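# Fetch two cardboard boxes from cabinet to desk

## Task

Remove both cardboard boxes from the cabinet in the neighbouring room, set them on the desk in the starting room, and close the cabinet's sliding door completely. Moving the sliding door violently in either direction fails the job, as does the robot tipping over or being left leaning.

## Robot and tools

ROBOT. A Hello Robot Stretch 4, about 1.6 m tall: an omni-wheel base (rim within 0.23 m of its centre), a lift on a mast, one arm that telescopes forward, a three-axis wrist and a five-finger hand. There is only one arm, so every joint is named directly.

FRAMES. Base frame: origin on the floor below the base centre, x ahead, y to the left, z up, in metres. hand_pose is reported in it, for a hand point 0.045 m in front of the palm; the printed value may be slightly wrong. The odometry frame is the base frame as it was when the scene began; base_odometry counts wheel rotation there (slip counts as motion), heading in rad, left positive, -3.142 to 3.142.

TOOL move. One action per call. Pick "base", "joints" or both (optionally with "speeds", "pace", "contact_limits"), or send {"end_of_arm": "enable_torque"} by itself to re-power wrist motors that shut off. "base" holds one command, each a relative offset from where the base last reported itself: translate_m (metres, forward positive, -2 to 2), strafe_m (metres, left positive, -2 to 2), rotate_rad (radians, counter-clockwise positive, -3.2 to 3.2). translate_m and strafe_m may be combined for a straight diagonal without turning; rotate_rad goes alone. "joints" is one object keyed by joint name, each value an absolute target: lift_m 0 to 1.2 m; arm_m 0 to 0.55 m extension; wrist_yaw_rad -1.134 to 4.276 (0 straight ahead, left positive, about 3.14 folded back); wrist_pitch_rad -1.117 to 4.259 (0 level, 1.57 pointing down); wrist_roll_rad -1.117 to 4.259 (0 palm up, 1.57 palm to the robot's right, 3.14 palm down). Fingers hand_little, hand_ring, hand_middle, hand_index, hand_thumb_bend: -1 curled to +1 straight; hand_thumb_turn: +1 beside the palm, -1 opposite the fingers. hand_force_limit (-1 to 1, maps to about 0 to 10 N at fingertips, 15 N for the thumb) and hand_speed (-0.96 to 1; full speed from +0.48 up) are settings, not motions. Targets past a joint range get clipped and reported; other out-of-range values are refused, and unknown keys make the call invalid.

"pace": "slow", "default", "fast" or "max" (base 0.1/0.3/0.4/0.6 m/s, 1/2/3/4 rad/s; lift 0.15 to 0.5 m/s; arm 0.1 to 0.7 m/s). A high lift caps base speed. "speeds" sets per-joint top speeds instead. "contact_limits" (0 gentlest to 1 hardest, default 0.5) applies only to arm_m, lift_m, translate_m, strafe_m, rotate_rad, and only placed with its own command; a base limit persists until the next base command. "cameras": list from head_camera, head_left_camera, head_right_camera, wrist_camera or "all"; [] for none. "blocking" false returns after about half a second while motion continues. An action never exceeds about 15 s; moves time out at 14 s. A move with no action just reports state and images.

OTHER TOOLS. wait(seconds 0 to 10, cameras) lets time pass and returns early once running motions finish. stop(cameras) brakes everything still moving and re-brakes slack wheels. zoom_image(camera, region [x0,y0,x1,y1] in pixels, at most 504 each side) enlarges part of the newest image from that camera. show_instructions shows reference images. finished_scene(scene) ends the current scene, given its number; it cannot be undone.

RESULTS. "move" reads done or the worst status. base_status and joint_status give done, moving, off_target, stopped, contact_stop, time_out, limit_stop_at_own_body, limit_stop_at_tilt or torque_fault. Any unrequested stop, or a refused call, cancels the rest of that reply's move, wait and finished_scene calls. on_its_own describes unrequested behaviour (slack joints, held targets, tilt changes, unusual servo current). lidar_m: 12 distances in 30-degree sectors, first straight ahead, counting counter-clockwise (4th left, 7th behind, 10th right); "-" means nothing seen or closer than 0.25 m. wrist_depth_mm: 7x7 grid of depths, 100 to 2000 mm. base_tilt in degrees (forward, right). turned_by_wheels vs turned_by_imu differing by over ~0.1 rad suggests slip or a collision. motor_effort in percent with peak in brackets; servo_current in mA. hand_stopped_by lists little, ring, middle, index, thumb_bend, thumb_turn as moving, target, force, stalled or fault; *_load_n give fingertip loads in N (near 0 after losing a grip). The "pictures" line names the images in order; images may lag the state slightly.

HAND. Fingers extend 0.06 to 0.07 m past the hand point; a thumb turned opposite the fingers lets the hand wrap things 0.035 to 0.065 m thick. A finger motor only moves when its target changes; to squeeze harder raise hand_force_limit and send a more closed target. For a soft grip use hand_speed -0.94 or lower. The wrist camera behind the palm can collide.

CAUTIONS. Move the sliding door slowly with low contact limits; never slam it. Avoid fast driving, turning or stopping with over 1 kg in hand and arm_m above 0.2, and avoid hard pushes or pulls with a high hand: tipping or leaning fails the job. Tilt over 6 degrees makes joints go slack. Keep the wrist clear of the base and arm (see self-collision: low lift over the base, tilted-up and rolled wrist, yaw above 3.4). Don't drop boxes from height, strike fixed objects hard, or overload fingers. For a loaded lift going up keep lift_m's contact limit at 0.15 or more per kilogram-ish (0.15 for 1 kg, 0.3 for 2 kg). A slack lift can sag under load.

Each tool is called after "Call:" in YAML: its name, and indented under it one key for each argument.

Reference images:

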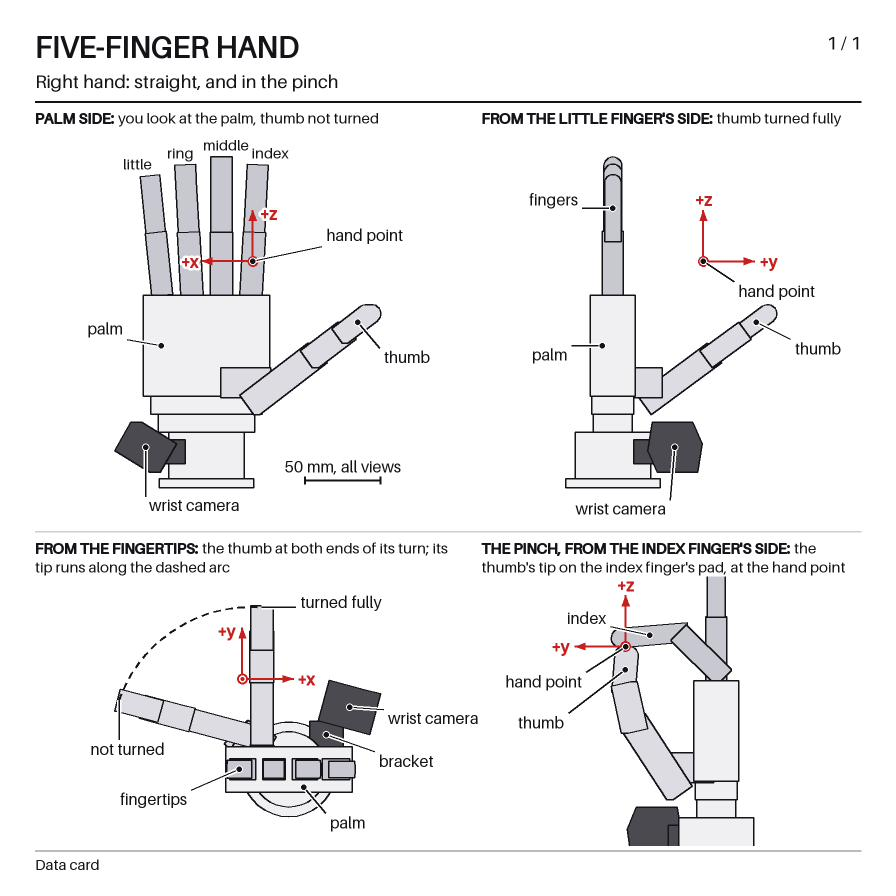

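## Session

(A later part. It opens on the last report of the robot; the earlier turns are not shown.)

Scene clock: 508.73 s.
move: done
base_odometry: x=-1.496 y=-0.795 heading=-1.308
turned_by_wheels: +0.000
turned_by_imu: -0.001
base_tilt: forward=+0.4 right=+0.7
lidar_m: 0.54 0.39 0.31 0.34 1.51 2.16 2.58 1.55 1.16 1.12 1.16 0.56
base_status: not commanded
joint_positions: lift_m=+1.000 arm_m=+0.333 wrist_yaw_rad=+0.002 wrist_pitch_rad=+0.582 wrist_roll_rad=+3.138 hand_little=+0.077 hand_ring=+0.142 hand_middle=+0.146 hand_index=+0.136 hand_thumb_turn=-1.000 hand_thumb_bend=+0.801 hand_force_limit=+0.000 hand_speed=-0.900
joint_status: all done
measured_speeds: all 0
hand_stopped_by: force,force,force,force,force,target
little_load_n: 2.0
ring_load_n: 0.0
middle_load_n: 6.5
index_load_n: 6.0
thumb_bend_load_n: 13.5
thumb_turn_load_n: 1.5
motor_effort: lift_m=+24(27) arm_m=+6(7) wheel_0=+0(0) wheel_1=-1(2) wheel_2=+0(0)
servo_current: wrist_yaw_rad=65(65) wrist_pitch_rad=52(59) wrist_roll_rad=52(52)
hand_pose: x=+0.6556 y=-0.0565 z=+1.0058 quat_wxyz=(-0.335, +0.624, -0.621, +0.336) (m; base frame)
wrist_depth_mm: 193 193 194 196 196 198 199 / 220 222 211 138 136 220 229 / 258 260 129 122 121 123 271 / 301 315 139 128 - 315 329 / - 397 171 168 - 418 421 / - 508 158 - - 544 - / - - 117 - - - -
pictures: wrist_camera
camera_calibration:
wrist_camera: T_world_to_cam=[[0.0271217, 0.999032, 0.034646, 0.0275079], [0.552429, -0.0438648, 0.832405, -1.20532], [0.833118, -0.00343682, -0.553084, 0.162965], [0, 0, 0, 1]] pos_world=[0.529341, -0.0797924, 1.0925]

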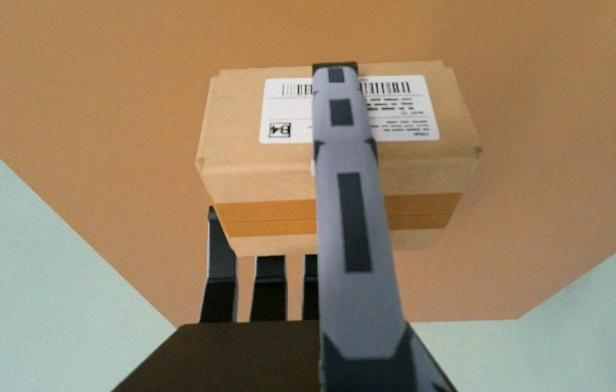

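Call:
move:
  joints: {"arm_m": 0.0}
  speeds: {"arm_m": 0.25}

Call:
move:
  base: {"translate_m": -0.28, "strafe_m": 0.2}

Call:
move:
  base: {"translate_m": 0.05, "strafe_m": 0.44}

Call:
move:
  base: {"translate_m": 0.40, "strafe_m": -0.03}
  cameras: ["head_camera", "head_right_camera"]

Scene clock: 514.03 s.
move: done
base_odometry: x=-1.496 y=-0.795 heading=-1.308
turned_by_wheels: +0.000
turned_by_imu: -0.002
base_tilt: forward=+0.3 right=+0.7
lidar_m: 0.55 0.40 0.32 0.34 1.52 2.17 2.57 1.56 1.18 1.12 1.18 0.58
base_status: not commanded
joint_positions: lift_m=+1.000 arm_m=+0.000 wrist_yaw_rad=+0.002 wrist_pitch_rad=+0.582 wrist_roll_rad=+3.138 hand_little=+0.077 hand_ring=+0.142 hand_middle=+0.146 hand_index=+0.136 hand_thumb_turn=-1.000 hand_thumb_bend=+0.801 hand_force_limit=+0.000 hand_speed=-0.900
joint_status: all done
measured_speeds: all 0
hand_stopped_by: force,force,force,force,force,target
little_load_n: 2.0
ring_load_n: 0.0
middle_load_n: 6.0
index_load_n: 6.0
thumb_bend_load_n: 13.5
thumb_turn_load_n: 1.5
motor_effort: lift_m=+24(24) arm_m=-7(9) wheel_0=+0(0) wheel_1=-1(2) wheel_2=+0(1)
servo_current: wrist_yaw_rad=39(72) wrist_pitch_rad=46(59) wrist_roll_rad=39(52)
hand_pose: x=+0.3229 y=-0.0565 z=+1.0058 quat_wxyz=(-0.335, +0.624, -0.621, +0.336) (m; base frame)
wrist_depth_mm: 1182 1182 991 1008 1008 699 512 / 1308 1308 647 138 137 597 512 / - - 129 123 121 121 508 / - - 139 128 - 142 484 / - 430 171 168 - 424 427 / - - 158 - - 544 549 / - - 117 - - - -
pictures: none

Scene clock: 516.57 s.
move: done
base_odometry: x=-1.376 y=-0.472 heading=-1.308
turned_by_wheels: +0.000
turned_by_imu: +0.000
base_tilt: forward=+0.4 right=+0.7
lidar_m: 0.42 0.37 1.31 1.25 1.31 1.86 2.28 1.84 1.37 1.31 1.38 0.86
base_status: done
joint_positions: lift_m=+1.000 arm_m=+0.000 wrist_yaw_rad=+0.002 wrist_pitch_rad=+0.582 wrist_roll_rad=+3.138 hand_little=+0.077 hand_ring=+0.142 hand_middle=+0.146 hand_index=+0.136 hand_thumb_turn=-1.000 hand_thumb_bend=+0.801 hand_force_limit=+0.000 hand_speed=-0.900
joint_status: not commanded
measured_speeds: all 0
hand_stopped_by: force,force,force,force,force,target
little_load_n: 2.0
ring_load_n: 0.5
middle_load_n: 6.5
index_load_n: 6.0
thumb_bend_load_n: 14.0
thumb_turn_load_n: 1.0
motor_effort: lift_m=+23(24) arm_m=-6(7) wheel_0=+1(10) wheel_1=+2(4) wheel_2=-1(9)
servo_current: wrist_yaw_rad=52(59) wrist_pitch_rad=26(52) wrist_roll_rad=39(59)
hand_pose: x=+0.3229 y=-0.0565 z=+1.0059 quat_wxyz=(-0.335, +0.624, -0.621, +0.336) (m; base frame)
wrist_depth_mm: 1160 1160 1160 1182 723 410 298 / 1366 1281 1138 138 136 362 303 / 1576 1537 129 122 121 123 345 / - 891 138 128 - - - / - 831 172 168 - - - / - 732 158 - - - - / - 699 117 - - - -
pictures: none

Scene clock: 519.43 s.
move: done
base_odometry: x=-0.938 y=-0.407 heading=-1.308
turned_by_wheels: +0.000
turned_by_imu: +0.000
base_tilt: forward=+0.4 right=+0.8
lidar_m: 1.39 1.16 0.86 0.82 0.85 1.60 2.34 2.42 1.82 1.75 0.45 0.43
base_status: done
joint_positions: lift_m=+1.000 arm_m=+0.000 wrist_yaw_rad=+0.002 wrist_pitch_rad=+0.582 wrist_roll_rad=+3.138 hand_little=+0.077 hand_ring=+0.142 hand_middle=+0.146 hand_index=+0.136 hand_thumb_turn=-1.000 hand_thumb_bend=+0.801 hand_force_limit=+0.000 hand_speed=-0.900
joint_status: not commanded
measured_speeds: all 0
hand_stopped_by: force,force,force,force,force,target
little_load_n: 2.0
ring_load_n: 0.5
middle_load_n: 6.5
index_load_n: 6.0
thumb_bend_load_n: 13.5
thumb_turn_load_n: 1.0
motor_effort: lift_m=+23(23) arm_m=-6(7) wheel_0=+0(12) wheel_1=+0(10) wheel_2=-1(5)
servo_current: wrist_yaw_rad=59(65) wrist_pitch_rad=33(59) wrist_roll_rad=39(65)
hand_pose: x=+0.3229 y=-0.0565 z=+1.0059 quat_wxyz=(-0.335, +0.624, -0.621, +0.336) (m; base frame)
wrist_depth_mm: 340 554 1160 1205 1205 1182 1205 / 345 554 866 138 136 1308 1366 / 366 564 129 122 121 120 1499 / 991 585 139 128 - - - / 878 640 171 168 - - - / 634 654 158 - - - - / 842 768 117 - - - -
pictures: none

Scene clock: 522.27 s.
move: done
base_odometry: x=-0.863 y=-0.801 heading=-1.309
turned_by_wheels: +0.000
turned_by_imu: -0.001
base_tilt: forward=+0.3 right=+0.7
lidar_m: 0.99 1.06 0.88 0.85 0.90 1.44 2.75 2.39 0.26 0.25 0.28 0.47
base_status: done
joint_positions: lift_m=+1.000 arm_m=+0.000 wrist_yaw_rad=+0.002 wrist_pitch_rad=+0.582 wrist_roll_rad=+3.138 hand_little=+0.077 hand_ring=+0.142 hand_middle=+0.146 hand_index=+0.136 hand_thumb_turn=-1.000 hand_thumb_bend=+0.801 hand_force_limit=+0.000 hand_speed=-0.900
joint_status: not commanded
measured_speeds: all 0
hand_stopped_by: force,force,force,force,force,target
little_load_n: 2.5
ring_load_n: 0.5
middle_load_n: 6.5
index_load_n: 6.0
thumb_bend_load_n: 13.5
thumb_turn_load_n: 1.5
motor_effort: lift_m=+23(23) arm_m=-6(7) wheel_0=+0(8) wheel_1=-1(5) wheel_2=+1(11)
servo_current: wrist_yaw_rad=46(65) wrist_pitch_rad=52(52) wrist_roll_rad=52(59)
hand_pose: x=+0.3229 y=-0.0565 z=+1.0059 quat_wxyz=(-0.335, +0.624, -0.621, +0.336) (m; base frame)
wrist_depth_mm: 387 615 1138 1182 1182 1205 1205 / 404 603 854 138 136 - - / 402 597 129 122 121 120 - / 389 597 133 128 - - - / 404 597 170 168 - - - / 549 591 155 - - - - / 759 707 117 - - - -
pictures: head_camera, head_right_camera

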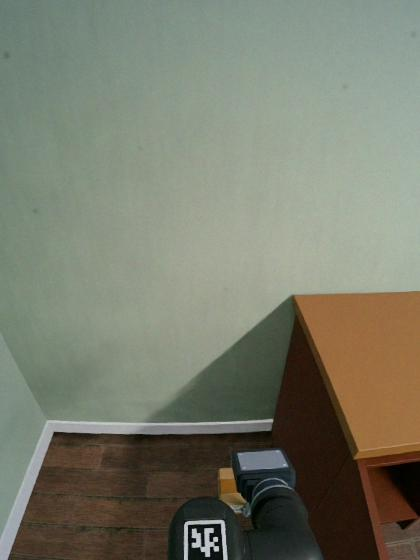

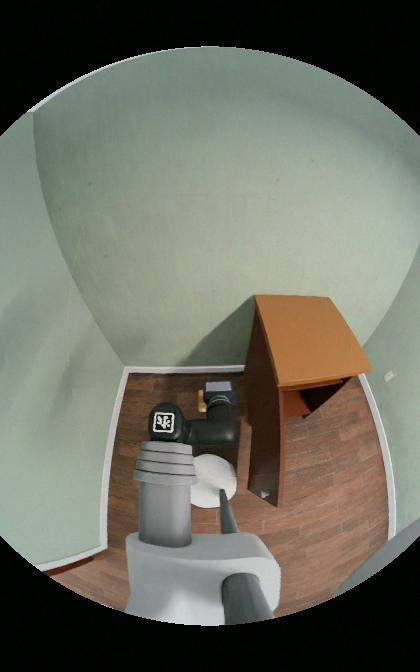

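Call:
move:
  base: {"strafe_m": -0.205}
  pace: "slow"
  cameras: ["head_right_camera"]

Scene clock: 526.80 s.
move: done
base_odometry: x=-1.061 y=-0.854 heading=-1.309
turned_by_wheels: +0.000
turned_by_imu: -0.003
base_tilt: forward=+0.4 right=+0.8
lidar_m: 0.53 1.05 1.10 1.04 1.09 2.08 2.74 2.15 1.60 1.52 0.25 0.25
base_status: done
joint_positions: lift_m=+1.000 arm_m=+0.000 wrist_yaw_rad=+0.002 wrist_pitch_rad=+0.582 wrist_roll_rad=+3.138 hand_little=+0.077 hand_ring=+0.142 hand_middle=+0.146 hand_index=+0.136 hand_thumb_turn=-1.000 hand_thumb_bend=+0.801 hand_force_limit=+0.000 hand_speed=-0.900
joint_status: not commanded
measured_speeds: all 0
hand_stopped_by: force,force,force,force,force,target
little_load_n: 2.0
ring_load_n: 0.0
middle_load_n: 6.5
index_load_n: 6.0
thumb_bend_load_n: 13.5
thumb_turn_load_n: 1.0
motor_effort: lift_m=+23(23) arm_m=-6(7) wheel_0=+0(7) wheel_1=+0(6) wheel_2=+0(3)
servo_current: wrist_yaw_rad=65(72) wrist_pitch_rad=39(59) wrist_roll_rad=39(59)
hand_pose: x=+0.3229 y=-0.0565 z=+1.0059 quat_wxyz=(-0.335, +0.624, -0.621, +0.336) (m; base frame)
wrist_depth_mm: 809 462 332 1182 1160 1205 1229 / 500 500 268 138 135 - - / 291 290 129 122 121 120 - / 317 320 139 128 - - - / 402 407 171 168 - - - / 539 549 158 - - - - / 759 707 117 - - - -
pictures: head_right_camera

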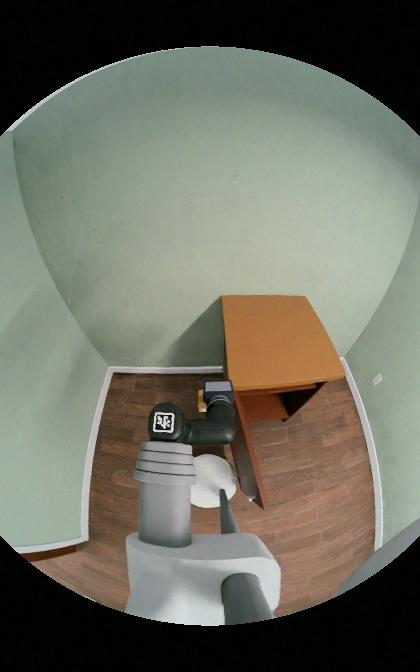

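Call:
move:
  base: {"translate_m": -0.025, "strafe_m": -0.144}
  pace: "slow"
  cameras: ["head_right_camera"]

Call:
move:
  base: {"translate_m": 0.01, "strafe_m": -0.147}
  pace: "slow"
  cameras: ["head_right_camera"]

Scene clock: 530.00 s.
move: done
base_odometry: x=-1.206 y=-0.867 heading=-1.308
turned_by_wheels: +0.000
turned_by_imu: -0.002
base_tilt: forward=+0.4 right=+0.7
lidar_m: 0.32 1.06 1.23 1.20 1.25 2.12 2.72 1.90 1.44 0.25 0.25 0.25
base_status: done
joint_positions: lift_m=+1.000 arm_m=+0.000 wrist_yaw_rad=+0.002 wrist_pitch_rad=+0.582 wrist_roll_rad=+3.138 hand_little=+0.077 hand_ring=+0.142 hand_middle=+0.146 hand_index=+0.136 hand_thumb_turn=-1.000 hand_thumb_bend=+0.801 hand_force_limit=+0.000 hand_speed=-0.900
joint_status: not commanded
measured_speeds: all 0
hand_stopped_by: force,force,force,force,force,target
little_load_n: 2.0
ring_load_n: 0.0
middle_load_n: 6.5
index_load_n: 6.0
thumb_bend_load_n: 13.5
thumb_turn_load_n: 1.5
motor_effort: lift_m=+23(23) arm_m=-7(7) wheel_0=+1(9) wheel_1=-1(6) wheel_2=+2(5)
servo_current: wrist_yaw_rad=39(65) wrist_pitch_rad=46(65) wrist_roll_rad=46(59)
hand_pose: x=+0.3229 y=-0.0565 z=+1.0059 quat_wxyz=(-0.335, +0.624, -0.621, +0.336) (m; base frame)
wrist_depth_mm: 640 946 991 260 1160 1205 1182 / 500 500 480 138 136 139 - / 544 549 130 122 121 120 - / 315 319 138 128 - - - / 402 407 171 168 - - - / 544 549 158 - - - - / - 715 117 - - - -
pictures: head_right_camera

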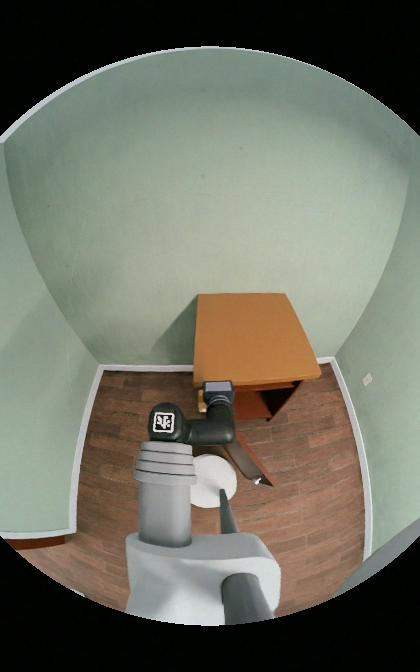

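Scene clock: 532.67 s.
move: done
base_odometry: x=-1.346 y=-0.915 heading=-1.308
turned_by_wheels: +0.000
turned_by_imu: -0.002
base_tilt: forward=+0.3 right=+0.8
lidar_m: 0.25 0.44 1.39 1.33 1.42 2.21 2.72 1.73 1.29 1.24 0.26 0.25
base_status: done
joint_positions: lift_m=+1.000 arm_m=+0.000 wrist_yaw_rad=+0.002 wrist_pitch_rad=+0.582 wrist_roll_rad=+3.138 hand_little=+0.077 hand_ring=+0.142 hand_middle=+0.146 hand_index=+0.136 hand_thumb_turn=-1.000 hand_thumb_bend=+0.801 hand_force_limit=+0.000 hand_speed=-0.900
joint_status: not commanded
measured_speeds: all 0
hand_stopped_by: force,force,force,force,force,target
little_load_n: 2.0
ring_load_n: 0.5
middle_load_n: 6.5
index_load_n: 6.0
thumb_bend_load_n: 13.5
thumb_turn_load_n: 1.5
motor_effort: lift_m=+23(23) arm_m=-6(7) wheel_0=+2(7) wheel_1=+0(7) wheel_2=-2(5)
servo_current: wrist_yaw_rad=33(65) wrist_pitch_rad=39(65) wrist_roll_rad=26(52)
hand_pose: x=+0.3229 y=-0.0565 z=+1.0059 quat_wxyz=(-0.335, +0.624, -0.621, +0.336) (m; base frame)
wrist_depth_mm: 1098 603 976 960 597 268 1205 / 449 504 477 138 136 273 - / 307 306 130 122 121 123 296 / 317 320 139 128 - 317 320 / 399 402 171 168 - 402 - / - 549 158 - - - - / - - 117 - - - -
pictures: head_right_camera

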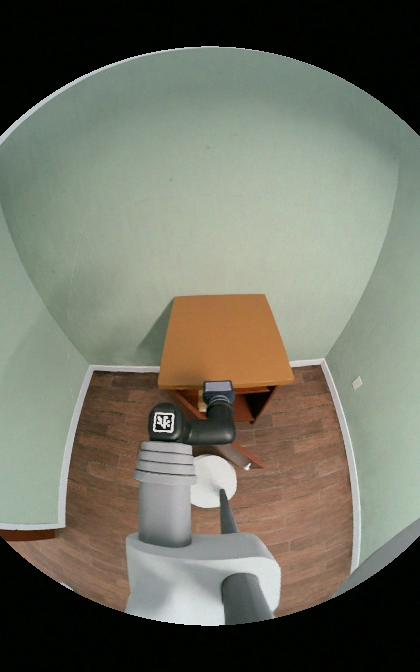

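Call:
move:
  base: {"translate_m": 0.058, "strafe_m": -0.15}
  pace: "slow"
  cameras: ["head_right_camera"]

Call:
move:
  base: {"translate_m": 0.075, "strafe_m": -0.09}
  pace: "slow"
  contact_limits: {"translate_m": 0.25, "strafe_m": 0.25}
  cameras: ["head_right_camera", "head_camera"]

Scene clock: 535.83 s.
move: done
base_odometry: x=-1.476 y=-1.010 heading=-1.308
turned_by_wheels: +0.000
turned_by_imu: -0.002
base_tilt: forward=+0.3 right=+0.8
lidar_m: 0.34 0.36 1.39 1.48 1.55 2.34 2.79 1.56 1.13 1.08 1.13 0.37
base_status: done
joint_positions: lift_m=+1.000 arm_m=+0.000 wrist_yaw_rad=+0.002 wrist_pitch_rad=+0.582 wrist_roll_rad=+3.138 hand_little=+0.077 hand_ring=+0.142 hand_middle=+0.146 hand_index=+0.136 hand_thumb_turn=-1.000 hand_thumb_bend=+0.801 hand_force_limit=+0.000 hand_speed=-0.900
joint_status: not commanded
measured_speeds: all 0
hand_stopped_by: force,force,force,force,force,target
little_load_n: 2.5
ring_load_n: 0.5
middle_load_n: 6.5
index_load_n: 6.0
thumb_bend_load_n: 13.5
thumb_turn_load_n: 1.0
motor_effort: lift_m=+23(23) arm_m=-7(7) wheel_0=+1(9) wheel_1=-2(6) wheel_2=+0(5)
servo_current: wrist_yaw_rad=33(59) wrist_pitch_rad=46(65) wrist_roll_rad=39(59)
hand_pose: x=+0.3229 y=-0.0565 z=+1.0059 quat_wxyz=(-0.335, +0.624, -0.621, +0.336) (m; base frame)
wrist_depth_mm: 1160 278 281 283 289 290 294 / 249 252 244 138 136 245 248 / 254 265 129 122 121 123 273 / - 320 139 128 - 319 334 / - 387 171 168 - 424 427 / - - 156 - - 591 554 / - - 117 - - - -
pictures: head_right_camera

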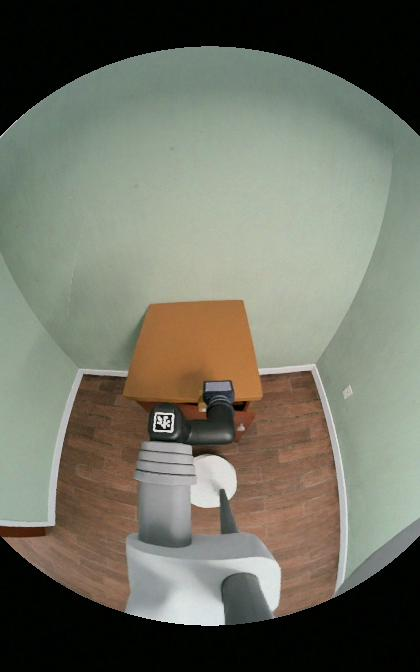

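"contact_limits": translate_m and strafe_m are given together and make one move, which takes one limit: state it under one of them only

Call:
move:
  base: {"translate_m": 0.07, "strafe_m": -0.09}
  pace: "slow"
  contact_limits: {"translate_m": 0.3}
  cameras: ["head_right_camera", "head_camera"]

Scene clock: 538.60 s.
move: done
base_odometry: x=-1.544 y=-1.100 heading=-1.308
turned_by_wheels: +0.000
turned_by_imu: -0.001
base_tilt: forward=+0.3 right=+0.7
lidar_m: 0.27 0.28 0.41 1.57 1.66 2.47 2.88 1.42 1.04 1.01 1.05 0.29
base_status: done
joint_positions: lift_m=+1.000 arm_m=+0.000 wrist_yaw_rad=+0.002 wrist_pitch_rad=+0.582 wrist_roll_rad=+3.138 hand_little=+0.077 hand_ring=+0.142 hand_middle=+0.146 hand_index=+0.136 hand_thumb_turn=-1.000 hand_thumb_bend=+0.801 hand_force_limit=+0.000 hand_speed=-0.900
joint_status: not commanded
measured_speeds: all 0
hand_stopped_by: force,force,force,force,force,target
little_load_n: 2.0
ring_load_n: 0.5
middle_load_n: 6.5
index_load_n: 6.0
thumb_bend_load_n: 13.5
thumb_turn_load_n: 1.0
motor_effort: lift_m=+23(23) arm_m=-6(7) wheel_0=+1(9) wheel_1=+1(5) wheel_2=-2(6)
servo_current: wrist_yaw_rad=39(65) wrist_pitch_rad=39(65) wrist_roll_rad=33(59)
contact_limits: translate_m 0.3
hand_pose: x=+0.3229 y=-0.0565 z=+1.0059 quat_wxyz=(-0.335, +0.624, -0.621, +0.336) (m; base frame)
wrist_depth_mm: 1160 202 196 198 199 200 200 / - 224 213 138 137 224 230 / - - 130 122 121 123 273 / - - 132 128 - 317 332 / - - 168 168 - 424 430 / - - 153 - - 544 559 / - - 117 - - - -
pictures: head_camera, head_right_camera

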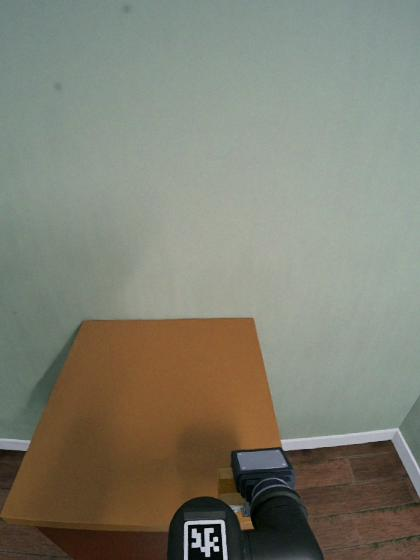

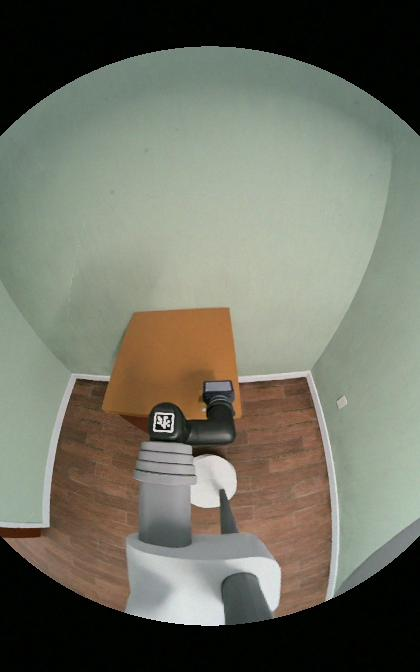

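Call:
move:
  base: {"translate_m": 0.035}
  pace: "slow"
  contact_limits: {"translate_m": 0.15}

Scene clock: 540.53 s.
move: done
base_odometry: x=-1.535 y=-1.134 heading=-1.308
turned_by_wheels: +0.000
turned_by_imu: -0.001
base_tilt: forward=+0.3 right=+0.7
lidar_m: 0.25 0.25 0.35 1.59 1.64 2.49 2.90 1.44 1.04 1.00 1.03 0.25
base_status: done
joint_positions: lift_m=+1.000 arm_m=+0.000 wrist_yaw_rad=+0.002 wrist_pitch_rad=+0.582 wrist_roll_rad=+3.138 hand_little=+0.077 hand_ring=+0.142 hand_middle=+0.146 hand_index=+0.136 hand_thumb_turn=-1.000 hand_thumb_bend=+0.801 hand_force_limit=+0.000 hand_speed=-0.900
joint_status: not commanded
measured_speeds: all 0
hand_stopped_by: force,force,force,force,force,target
little_load_n: 2.5
ring_load_n: 0.5
middle_load_n: 6.0
index_load_n: 6.0
thumb_bend_load_n: 13.5
thumb_turn_load_n: 1.0
motor_effort: lift_m=+23(23) arm_m=-6(7) wheel_0=+1(6) wheel_1=+0(4) wheel_2=+0(7)
servo_current: wrist_yaw_rad=33(59) wrist_pitch_rad=46(59) wrist_roll_rad=46(59)
contact_limits: translate_m 0.15
hand_pose: x=+0.3229 y=-0.0565 z=+1.0059 quat_wxyz=(-0.335, +0.624, -0.621, +0.336) (m; base frame)
wrist_depth_mm: 1118 200 196 198 199 201 200 / - 225 213 138 136 224 231 / - - 130 123 121 123 272 / - - 133 128 - 317 332 / - - 168 168 - 427 427 / - - 153 - - 549 559 / - - 117 - - - -
pictures: none

Call:
move:
  base: {"translate_m": 0.03}
  pace: "slow"
  contact_limits: {"translate_m": 0.15}

Call:
move:
  base: {"translate_m": -0.45, "strafe_m": -0.2}
  cameras: ["head_right_camera", "head_camera", "head_left_camera"]

Scene clock: 542.17 s.
move: done
base_odometry: x=-1.527 y=-1.163 heading=-1.308
turned_by_wheels: +0.000
turned_by_imu: -0.001
base_tilt: forward=+0.3 right=+0.8
lidar_m: 0.25 0.25 0.31 1.58 1.67 2.53 2.94 1.42 1.05 1.00 1.06 0.25
base_status: done
joint_positions: lift_m=+1.000 arm_m=+0.000 wrist_yaw_rad=+0.002 wrist_pitch_rad=+0.582 wrist_roll_rad=+3.138 hand_little=+0.077 hand_ring=+0.142 hand_middle=+0.146 hand_index=+0.136 hand_thumb_turn=-1.000 hand_thumb_bend=+0.801 hand_force_limit=+0.000 hand_speed=-0.900
joint_status: not commanded
measured_speeds: all 0
hand_stopped_by: force,force,force,force,force,target
little_load_n: 2.0
ring_load_n: 0.5
middle_load_n: 6.5
index_load_n: 6.0
thumb_bend_load_n: 14.0
thumb_turn_load_n: 1.0
motor_effort: lift_m=+23(23) arm_m=-6(6) wheel_0=+1(5) wheel_1=+0(4) wheel_2=-1(7)
servo_current: wrist_yaw_rad=20(52) wrist_pitch_rad=39(59) wrist_roll_rad=33(52)
contact_limits: translate_m 0.15
hand_pose: x=+0.3229 y=-0.0565 z=+1.0059 quat_wxyz=(-0.335, +0.624, -0.621, +0.336) (m; base frame)
wrist_depth_mm: 1118 196 196 198 200 200 201 / - 224 213 138 136 224 231 / - - 130 122 121 123 273 / - - 133 128 - 319 332 / - - 169 168 - 424 427 / - - 153 - - - 554 / - - 117 - - - -
pictures: none

Scene clock: 545.20 s.
move: done
base_odometry: x=-1.837 y=-0.780 heading=-1.308
turned_by_wheels: +0.000
turned_by_imu: -0.002
base_tilt: forward=+0.2 right=+0.7
lidar_m: 0.64 0.69 1.83 1.78 1.86 2.59 2.47 1.16 0.82 0.79 0.83 1.17
base_status: done
joint_positions: lift_m=+1.000 arm_m=+0.000 wrist_yaw_rad=+0.002 wrist_pitch_rad=+0.582 wrist_roll_rad=+3.138 hand_little=+0.077 hand_ring=+0.142 hand_middle=+0.146 hand_index=+0.136 hand_thumb_turn=-1.000 hand_thumb_bend=+0.801 hand_force_limit=+0.000 hand_speed=-0.900
joint_status: not commanded
measured_speeds: all 0
hand_stopped_by: force,force,force,force,force,target
little_load_n: 2.0
ring_load_n: 0.0
middle_load_n: 6.5
index_load_n: 6.0
thumb_bend_load_n: 13.5
thumb_turn_load_n: 1.5
motor_effort: lift_m=+23(23) arm_m=-6(7) wheel_0=-1(6) wheel_1=+2(8) wheel_2=+1(10)
servo_current: wrist_yaw_rad=59(65) wrist_pitch_rad=46(52) wrist_roll_rad=33(59)
hand_pose: x=+0.3229 y=-0.0565 z=+1.0059 quat_wxyz=(-0.335, +0.624, -0.621, +0.336) (m; base frame)
wrist_depth_mm: 1118 1205 1160 1182 854 842 854 / - 1336 1281 138 136 741 732 / - 1430 127 122 121 120 661 / - - 128 128 - 569 591 / 1205 - 168 168 - 539 517 / 1078 - 153 - - 585 603 / 1025 - 117 - - - 866
pictures: head_camera, head_left_camera, head_right_camera

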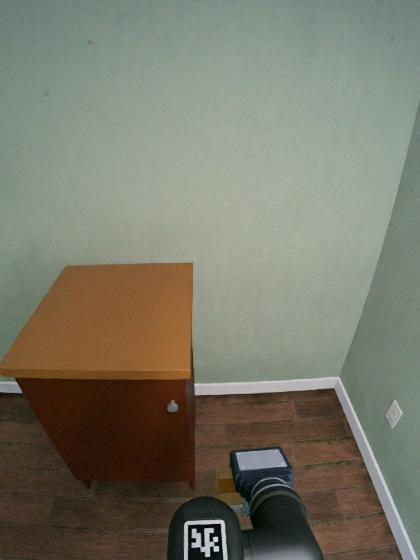

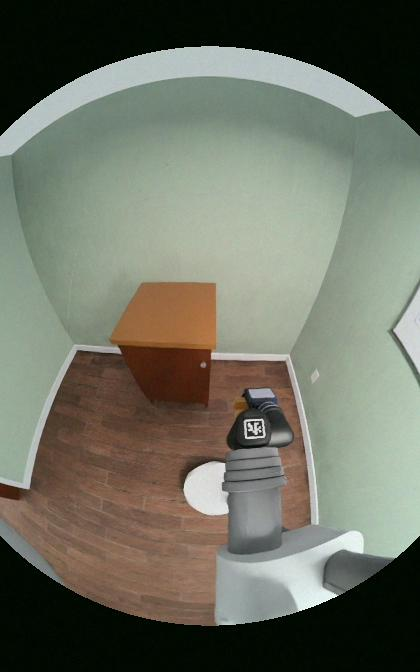

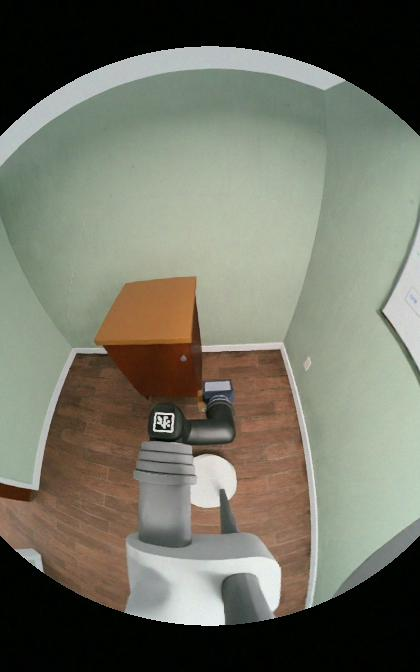

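Call:
zoom_image:
  camera: "head_camera"
  region: [120, 350, 220, 500]

Scaled by 3.360 from the camera's 420x560 image, which has a finer 1200x1600 frame.

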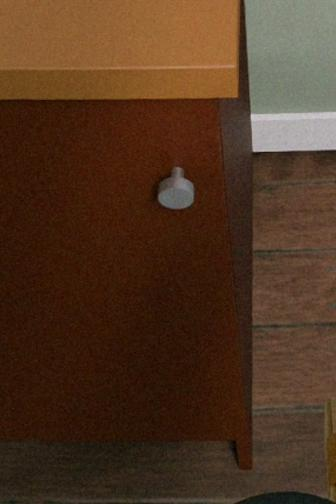

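Call:
zoom_image:
  camera: "head_right_camera"
  region: [80, 260, 230, 420]

Call:
zoom_image:
  camera: "head_camera"
  region: [170, 350, 220, 400]

Call:
zoom_image:
  camera: "head_camera"
  region: [170, 450, 220, 500]

Scaled by 3.150 from the camera's 420x672 image, which has a finer 600x960 frame.

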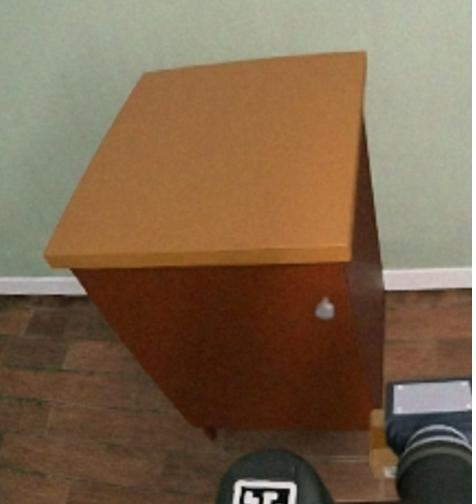

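Scaled by 10.080 from the camera's 420x560 image, which has a finer 1200x1600 frame.

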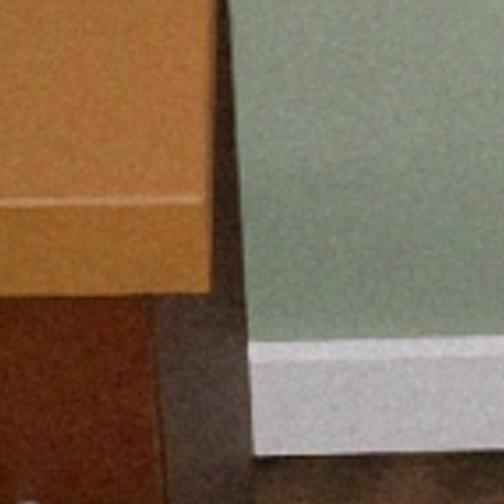

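Scaled by 10.080 from the camera's 420x560 image, which has a finer 1200x1600 frame.

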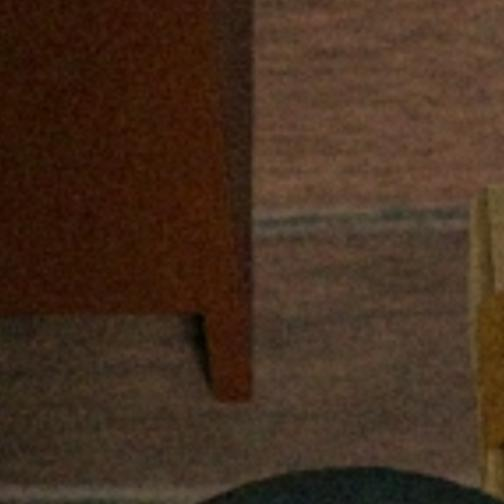

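Call:
zoom_image:
  camera: "head_camera"
  region: [50, 450, 120, 510]

Call:
zoom_image:
  camera: "head_camera"
  region: [150, 370, 220, 500]

Scaled by 7.200 from the camera's 420x560 image, which has a finer 1200x1600 frame.

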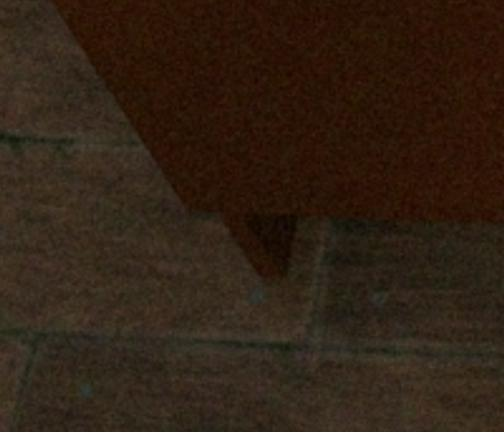

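Scaled by 3.877 from the camera's 420x560 image, which has a finer 1200x1600 frame.

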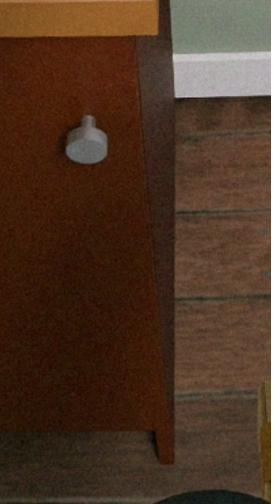

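Call:
move:
  base: {"translate_m": 0.42, "strafe_m": 0.25}
  cameras: []

Call:
move:
  base: {"translate_m": 0.04}
  pace: "slow"
  contact_limits: {"translate_m": 0.1}

Call:
move:
  base: {"translate_m": 0.02}
  pace: "slow"
  contact_limits: {"translate_m": 0.1}

Scene clock: 552.50 s.
move: done
base_odometry: x=-1.487 y=-1.121 heading=-1.308
turned_by_wheels: +0.000
turned_by_imu: -0.002
base_tilt: forward=+0.3 right=+0.8
lidar_m: 0.25 0.26 0.34 1.51 1.60 2.45 2.90 1.49 1.08 1.05 1.10 0.25
base_status: done
joint_positions: lift_m=+1.000 arm_m=+0.000 wrist_yaw_rad=+0.002 wrist_pitch_rad=+0.582 wrist_roll_rad=+3.138 hand_little=+0.077 hand_ring=+0.142 hand_middle=+0.146 hand_index=+0.136 hand_thumb_turn=-1.000 hand_thumb_bend=+0.801 hand_force_limit=+0.000 hand_speed=-0.900
joint_status: not commanded
measured_speeds: all 0
hand_stopped_by: force,force,force,force,force,target
little_load_n: 2.5
ring_load_n: 0.5
middle_load_n: 6.5
index_load_n: 6.0
thumb_bend_load_n: 14.0
thumb_turn_load_n: 1.5
motor_effort: lift_m=+23(23) arm_m=-6(7) wheel_0=-1(6) wheel_1=-1(10) wheel_2=+1(9)
servo_current: wrist_yaw_rad=52(78) wrist_pitch_rad=33(59) wrist_roll_rad=26(59)
hand_pose: x=+0.3229 y=-0.0565 z=+1.0059 quat_wxyz=(-0.335, +0.624, -0.621, +0.336) (m; base frame)
wrist_depth_mm: 195 196 196 198 198 200 200 / 216 226 213 138 136 223 231 / - 264 129 122 121 123 272 / - 320 138 128 - 317 334 / - - 171 168 - 424 430 / - - 153 - - 549 554 / - - 117 - - - -
pictures: none
No camera images: "cameras" was empty.

Scene clock: 554.03 s.
move: done
base_odometry: x=-1.477 y=-1.160 heading=-1.308
turned_by_wheels: +0.000
turned_by_imu: +0.000
base_tilt: forward=+0.4 right=+0.7
lidar_m: 0.25 0.25 0.28 1.53 1.61 2.50 2.94 1.49 1.09 1.06 0.29 0.25
base_status: done
joint_positions: lift_m=+1.000 arm_m=+0.000 wrist_yaw_rad=+0.002 wrist_pitch_rad=+0.582 wrist_roll_rad=+3.138 hand_little=+0.077 hand_ring=+0.142 hand_middle=+0.146 hand_index=+0.136 hand_thumb_turn=-1.000 hand_thumb_bend=+0.801 hand_force_limit=+0.000 hand_speed=-0.900
joint_status: not commanded
measured_speeds: all 0
hand_stopped_by: force,force,force,force,force,target
little_load_n: 2.5
ring_load_n: 0.5
middle_load_n: 6.5
index_load_n: 6.5
thumb_bend_load_n: 13.5
thumb_turn_load_n: 1.5
motor_effort: lift_m=+23(23) arm_m=-6(7) wheel_0=+0(6) wheel_1=+2(4) wheel_2=+0(7)
servo_current: wrist_yaw_rad=52(65) wrist_pitch_rad=52(59) wrist_roll_rad=46(59)
contact_limits: translate_m 0.1
hand_pose: x=+0.3229 y=-0.0565 z=+1.0059 quat_wxyz=(-0.335, +0.624, -0.621, +0.336) (m; base frame)
wrist_depth_mm: 195 196 196 198 198 200 200 / 217 225 213 138 136 224 232 / - 263 130 122 121 123 272 / - 320 139 128 - 320 334 / - - 171 168 - 427 433 / - - 153 - - - 549 / - - 117 - - - -
pictures: none

Scene clock: 555.20 s.
move: done
base_odometry: x=-1.471 y=-1.179 heading=-1.308
turned_by_wheels: +0.000
turned_by_imu: +0.000
base_tilt: forward=+0.3 right=+0.7
lidar_m: 0.25 0.25 0.27 1.51 1.61 2.50 2.98 1.48 1.11 1.05 0.26 0.25
base_status: done
joint_positions: lift_m=+1.000 arm_m=+0.000 wrist_yaw_rad=+0.002 wrist_pitch_rad=+0.582 wrist_roll_rad=+3.138 hand_little=+0.077 hand_ring=+0.142 hand_middle=+0.146 hand_index=+0.136 hand_thumb_turn=-1.000 hand_thumb_bend=+0.801 hand_force_limit=+0.000 hand_speed=-0.900
joint_status: not commanded
measured_speeds: all 0
hand_stopped_by: force,force,force,force,force,target
little_load_n: 2.5
ring_load_n: 0.5
middle_load_n: 6.5
index_load_n: 6.0
thumb_bend_load_n: 13.5
thumb_turn_load_n: 1.0
motor_effort: lift_m=+23(23) arm_m=-6(6) wheel_0=+2(5) wheel_1=+2(4) wheel_2=-2(6)
servo_current: wrist_yaw_rad=46(59) wrist_pitch_rad=39(52) wrist_roll_rad=46(59)
contact_limits: translate_m 0.1
hand_pose: x=+0.3229 y=-0.0565 z=+1.0059 quat_wxyz=(-0.335, +0.624, -0.621, +0.336) (m; base frame)
wrist_depth_mm: 194 196 196 198 199 200 200 / 217 225 213 138 136 224 231 / - 263 129 122 121 123 272 / - 320 139 128 - 319 332 / - - 172 168 - 421 427 / - - 153 - - - 549 / - - 117 - - - -
pictures: none

Call:
move:
  base: {"translate_m": 0.015}
  pace: "slow"
  contact_limits: {"translate_m": 0.1}
  cameras: ["head_camera","head_right_camera"]

Scene clock: 556.57 s.
move: contact_stop
base_odometry: x=-1.472 y=-1.176 heading=-1.321
turned_by_wheels: -0.012
turned_by_imu: -0.013
base_tilt: forward=+0.3 right=+0.7
lidar_m: 0.25 0.25 0.27 1.52 1.61 2.52 2.97 1.51 1.10 1.05 0.28 0.25
base_status: translate_m contact_stop (by the wheels' count: -0.003 of +0.015)
joint_positions: lift_m=+1.000 arm_m=+0.000 wrist_yaw_rad=+0.002 wrist_pitch_rad=+0.582 wrist_roll_rad=+3.138 hand_little=+0.077 hand_ring=+0.142 hand_middle=+0.146 hand_index=+0.136 hand_thumb_turn=-1.000 hand_thumb_bend=+0.801 hand_force_limit=+0.000 hand_speed=-0.900
joint_status: not commanded
measured_speeds: all 0
hand_stopped_by: force,force,force,force,force,target
little_load_n: 2.5
ring_load_n: 0.5
middle_load_n: 6.5
index_load_n: 6.0
thumb_bend_load_n: 13.5
thumb_turn_load_n: 1.5
on_its_own: the wheels are slack since a contact_stop
motor_effort: lift_m=+23(23) arm_m=-6(7) wheel_0=+0(14) wheel_1=+0(16) wheel_2=+0(22)
servo_current: wrist_yaw_rad=39(52) wrist_pitch_rad=39(52) wrist_roll_rad=39(52)
contact_limits: translate_m 0.1
hand_pose: x=+0.3229 y=-0.0565 z=+1.0059 quat_wxyz=(-0.335, +0.624, -0.621, +0.336) (m; base frame)
wrist_depth_mm: 195 196 196 198 198 200 200 / - 225 213 138 136 224 231 / - 264 129 122 121 123 272 / - 307 139 128 - 317 332 / - - 172 168 - 421 424 / - - 153 - - - 549 / - - 117 - - - -
pictures: head_camera, head_right_camera

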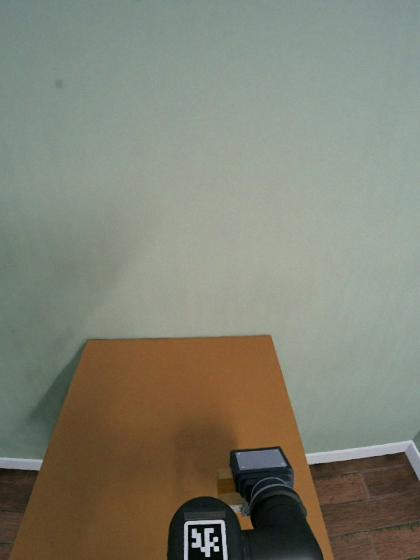

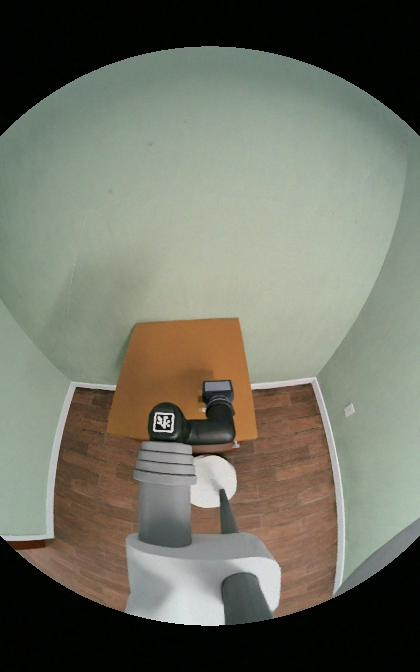

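Call:
move:
  base: {"translate_m": -0.45}

Call:
move:
  base: {"rotate_rad": 0.033}
  cameras: ["head_camera","head_left_camera"]

Call:
zoom_image:
  camera: "head_camera"
  region: [150, 350, 350, 550]

Scene clock: 559.97 s.
move: done
base_odometry: x=-1.583 y=-0.740 heading=-1.320
turned_by_wheels: +0.000
turned_by_imu: -0.001
base_tilt: forward=+0.4 right=+0.8
lidar_m: 0.62 0.65 1.58 1.53 1.59 2.18 2.49 1.49 1.12 1.05 1.08 0.66
base_status: done
joint_positions: lift_m=+1.000 arm_m=+0.000 wrist_yaw_rad=+0.002 wrist_pitch_rad=+0.582 wrist_roll_rad=+3.138 hand_little=+0.077 hand_ring=+0.142 hand_middle=+0.146 hand_index=+0.136 hand_thumb_turn=-1.000 hand_thumb_bend=+0.801 hand_force_limit=+0.000 hand_speed=-0.900
joint_status: not commanded
measured_speeds: all 0
hand_stopped_by: force,force,force,force,force,target
little_load_n: 2.0
ring_load_n: 0.5
middle_load_n: 6.0
index_load_n: 6.0
thumb_bend_load_n: 13.5
thumb_turn_load_n: 1.0
motor_effort: lift_m=+23(23) arm_m=-6(6) wheel_0=+1(6) wheel_1=+1(6) wheel_2=+0(11)
servo_current: wrist_yaw_rad=39(72) wrist_pitch_rad=46(59) wrist_roll_rad=33(59)
hand_pose: x=+0.3229 y=-0.0565 z=+1.0059 quat_wxyz=(-0.335, +0.624, -0.621, +0.336) (m; base frame)
wrist_depth_mm: 1138 1182 1182 809 809 820 1205 / 1366 1336 1281 138 136 699 1366 / - 1464 127 122 121 120 627 / 1336 - 128 128 - 539 559 / - - 169 168 - 492 484 / - - 153 - - 585 554 / - - 117 - - - -
pictures: none

Scene clock: 560.53 s.
move: done
base_odometry: x=-1.583 y=-0.740 heading=-1.288
turned_by_wheels: +0.033
turned_by_imu: +0.033
base_tilt: forward=+0.3 right=+0.7
lidar_m: 0.62 0.66 1.55 1.52 1.60 2.28 2.50 1.40 1.08 1.05 1.12 0.64
base_status: done
joint_positions: lift_m=+1.000 arm_m=+0.000 wrist_yaw_rad=+0.002 wrist_pitch_rad=+0.582 wrist_roll_rad=+3.138 hand_little=+0.077 hand_ring=+0.142 hand_middle=+0.146 hand_index=+0.136 hand_thumb_turn=-1.000 hand_thumb_bend=+0.801 hand_force_limit=+0.000 hand_speed=-0.900
joint_status: not commanded
measured_speeds: all 0
hand_stopped_by: force,force,force,force,force,target
little_load_n: 2.0
ring_load_n: 0.0
middle_load_n: 6.5
index_load_n: 6.0
thumb_bend_load_n: 13.5
thumb_turn_load_n: 1.0
motor_effort: lift_m=+23(23) arm_m=-6(6) wheel_0=-1(4) wheel_1=-1(3) wheel_2=+0(4)
servo_current: wrist_yaw_rad=39(72) wrist_pitch_rad=52(59) wrist_roll_rad=39(59)
hand_pose: x=+0.3229 y=-0.0565 z=+1.0059 quat_wxyz=(-0.335, +0.624, -0.621, +0.336) (m; base frame)
wrist_depth_mm: 1182 1160 1160 809 820 1138 1205 / 1336 1366 741 138 137 759 1397 / - - 126 122 121 120 - / - - 128 128 - 554 580 / - - 170 168 - 500 500 / - - 153 - - 549 549 / - - 117 - - - -
pictures: head_camera, head_left_camera

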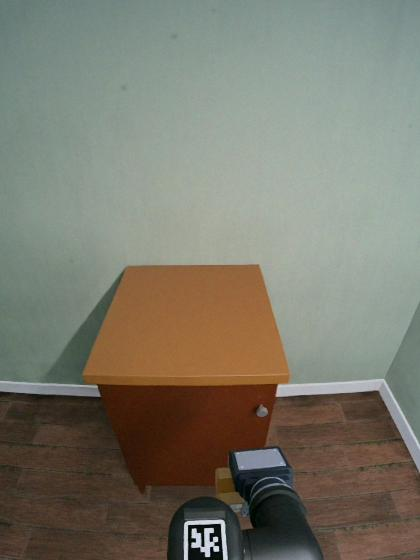

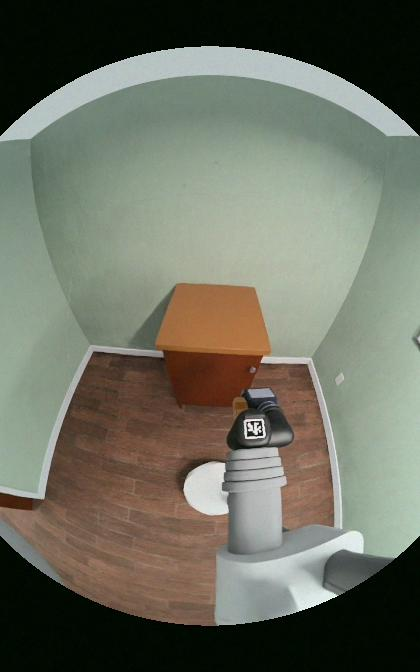

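Scaled by 2.520 from the camera's 420x560 image, which has a finer 1200x1600 frame.

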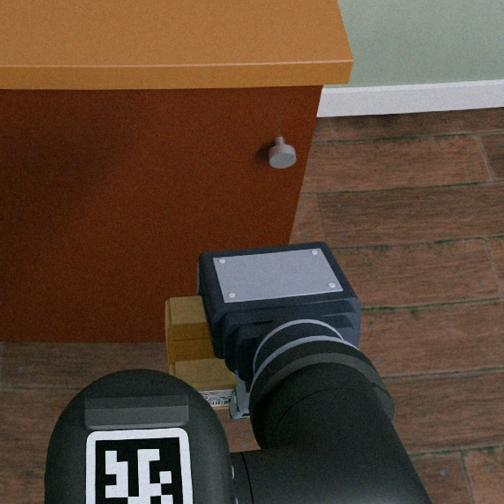

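Call:
move:
  base: {"translate_m": -1.16, "strafe_m": 0.967}
  joints: {"wrist_yaw_rad": 1.57}
  speeds: {"wrist_yaw_rad": 0.8}
  cameras: ["head_camera","head_left_camera"]

Scene clock: 567.77 s.
move: done
base_odometry: x=-0.979 y=+0.644 heading=-1.288
turned_by_wheels: +0.000
turned_by_imu: -0.001
base_tilt: forward=+0.3 right=+0.7
lidar_m: 2.13 0.84 0.82 2.74 0.67 0.93 1.30 1.36 1.94 1.95 2.09 1.92
base_status: done
joint_positions: lift_m=+1.000 arm_m=+0.000 wrist_yaw_rad=+1.568 wrist_pitch_rad=+0.582 wrist_roll_rad=+3.138 hand_little=+0.077 hand_ring=+0.142 hand_middle=+0.146 hand_index=+0.136 hand_thumb_turn=-1.000 hand_thumb_bend=+0.801 hand_force_limit=+0.000 hand_speed=-0.900
joint_status: all done
measured_speeds: all 0
hand_stopped_by: force,force,force,force,force,target
little_load_n: 2.0
ring_load_n: 0.0
middle_load_n: 6.5
index_load_n: 6.0
thumb_bend_load_n: 13.5
thumb_turn_load_n: 1.5
motor_effort: lift_m=+23(23) arm_m=-6(6) wheel_0=+1(9) wheel_1=+1(5) wheel_2=-1(10)
servo_current: wrist_yaw_rad=52(85) wrist_pitch_rad=46(59) wrist_roll_rad=39(65)
hand_pose: x=+0.2282 y=+0.1516 z=+1.0059 quat_wxyz=(-0.474, +0.880, +0.000, +0.001) (m; base frame)
wrist_depth_mm: - 1008 1182 1182 1182 1160 1008 / - 878 1042 138 136 991 917 / - 788 129 122 121 120 820 / - 842 139 128 - 136 1983 / 647 798 171 168 - - - / 597 741 158 162 - - - / 544 683 117 - - - -
pictures: head_camera, head_left_camera

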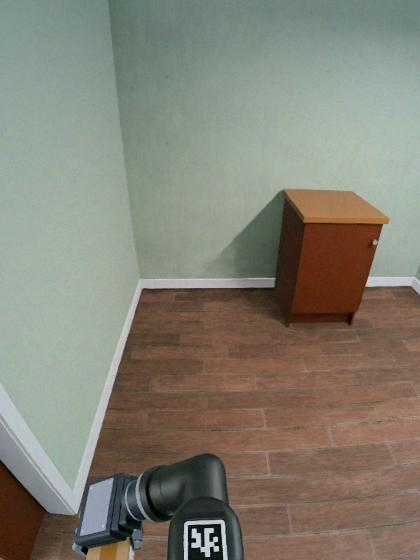

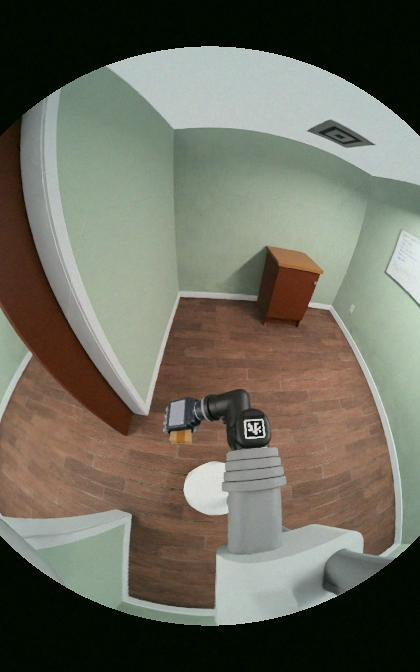

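Call:
move:
  base: {"rotate_rad": -0.014}

Call:
move:
  base: {"translate_m": 0.032, "strafe_m": 0.3}

Call:
move:
  base: {"translate_m": 0.0, "strafe_m": 1.65}
  cameras: ["head_camera","head_right_camera"]

Scene clock: 569.50 s.
move: done
base_odometry: x=-0.979 y=+0.644 heading=-1.302
turned_by_wheels: -0.014
turned_by_imu: -0.015
base_tilt: forward=+0.4 right=+0.8
lidar_m: 2.22 0.84 0.82 2.75 0.70 0.88 1.30 1.36 1.88 1.95 2.07 1.91
base_status: done
joint_positions: lift_m=+1.000 arm_m=+0.000 wrist_yaw_rad=+1.568 wrist_pitch_rad=+0.582 wrist_roll_rad=+3.138 hand_little=+0.077 hand_ring=+0.142 hand_middle=+0.146 hand_index=+0.136 hand_thumb_turn=-1.000 hand_thumb_bend=+0.801 hand_force_limit=+0.000 hand_speed=-0.900
joint_status: not commanded
measured_speeds: all 0
hand_stopped_by: force,force,force,force,force,target
little_load_n: 2.5
ring_load_n: 0.5
middle_load_n: 6.5
index_load_n: 6.0
thumb_bend_load_n: 13.5
thumb_turn_load_n: 1.5
motor_effort: lift_m=+22(23) arm_m=-6(6) wheel_0=-2(4) wheel_1=+0(5) wheel_2=-1(3)
servo_current: wrist_yaw_rad=72(72) wrist_pitch_rad=59(59) wrist_roll_rad=59(59)
hand_pose: x=+0.2282 y=+0.1516 z=+1.0059 quat_wxyz=(-0.474, +0.880, +0.000, +0.001) (m; base frame)
wrist_depth_mm: - 1042 1182 1182 1182 1182 991 / - 904 1060 138 136 1042 878 / - 809 129 122 121 120 878 / - 750 139 128 - 136 - / - 809 171 168 - - - / 609 741 158 163 - - - / 554 699 117 - - - -
pictures: none

Scene clock: 571.90 s.
move: done
base_odometry: x=-0.681 y=+0.693 heading=-1.302
turned_by_wheels: +0.000
turned_by_imu: +0.000
base_tilt: forward=+0.3 right=+0.6
lidar_m: 1.14 0.61 0.55 2.45 0.51 0.47 1.33 1.39 1.92 2.22 2.39 1.98
base_status: done
joint_positions: lift_m=+1.000 arm_m=+0.000 wrist_yaw_rad=+1.568 wrist_pitch_rad=+0.582 wrist_roll_rad=+3.138 hand_little=+0.077 hand_ring=+0.142 hand_middle=+0.146 hand_index=+0.136 hand_thumb_turn=-1.000 hand_thumb_bend=+0.801 hand_force_limit=+0.000 hand_speed=-0.900
joint_status: not commanded
measured_speeds: all 0
hand_stopped_by: force,force,force,force,force,target
little_load_n: 2.0
ring_load_n: 0.5
middle_load_n: 6.0
index_load_n: 6.0
thumb_bend_load_n: 13.5
thumb_turn_load_n: 1.5
motor_effort: lift_m=+22(23) arm_m=-5(6) wheel_0=+1(10) wheel_1=-2(9) wheel_2=+0(6)
servo_current: wrist_yaw_rad=33(72) wrist_pitch_rad=39(65) wrist_roll_rad=46(59)
hand_pose: x=+0.2282 y=+0.1516 z=+1.0059 quat_wxyz=(-0.474, +0.880, +0.000, +0.001) (m; base frame)
wrist_depth_mm: - 741 759 1205 1229 1205 1205 / - 661 647 138 136 1308 1366 / - 585 129 122 121 120 1661 / - 530 139 128 - 136 - / 473 484 171 169 - - - / 449 445 158 163 - - - / 410 410 117 - - - -
pictures: none

Scene clock: 578.73 s.
move: done
base_odometry: x=+0.909 y=+1.131 heading=-1.302
turned_by_wheels: +0.000
turned_by_imu: +0.004
base_tilt: forward=+0.2 right=+0.8
lidar_m: 1.62 1.12 0.83 0.79 0.83 1.21 1.27 1.34 1.20 3.90 1.16 1.66
base_status: done
joint_positions: lift_m=+1.000 arm_m=+0.000 wrist_yaw_rad=+1.568 wrist_pitch_rad=+0.582 wrist_roll_rad=+3.138 hand_little=+0.077 hand_ring=+0.142 hand_middle=+0.146 hand_index=+0.136 hand_thumb_turn=-1.000 hand_thumb_bend=+0.801 hand_force_limit=+0.000 hand_speed=-0.900
joint_status: not commanded
measured_speeds: all 0
hand_stopped_by: force,force,force,force,force,target
little_load_n: 2.5
ring_load_n: 0.0
middle_load_n: 6.5
index_load_n: 6.0
thumb_bend_load_n: 14.0
thumb_turn_load_n: 1.0
motor_effort: lift_m=+23(23) arm_m=-6(6) wheel_0=+0(12) wheel_1=-2(9) wheel_2=+1(4)
servo_current: wrist_yaw_rad=52(72) wrist_pitch_rad=52(59) wrist_roll_rad=46(59)
hand_pose: x=+0.2282 y=+0.1516 z=+1.0059 quat_wxyz=(-0.474, +0.880, +0.000, +0.001) (m; base frame)
wrist_depth_mm: 1182 1160 1160 1182 1205 1205 1229 / - - 135 135 136 - - / - - 126 122 121 120 - / - - 128 128 - - - / - - 168 168 - - - / - - 153 - - - - / - - 117 - - - -
pictures: head_camera, head_right_camera

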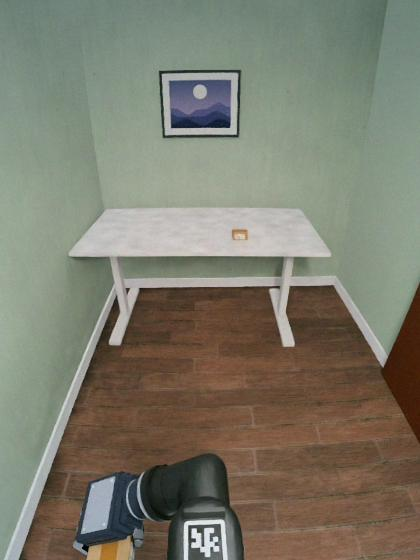

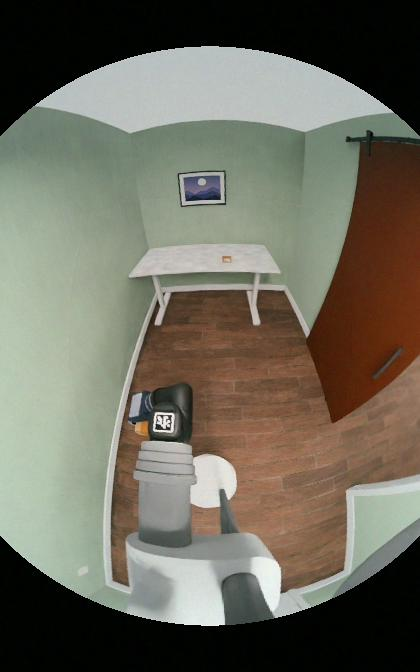

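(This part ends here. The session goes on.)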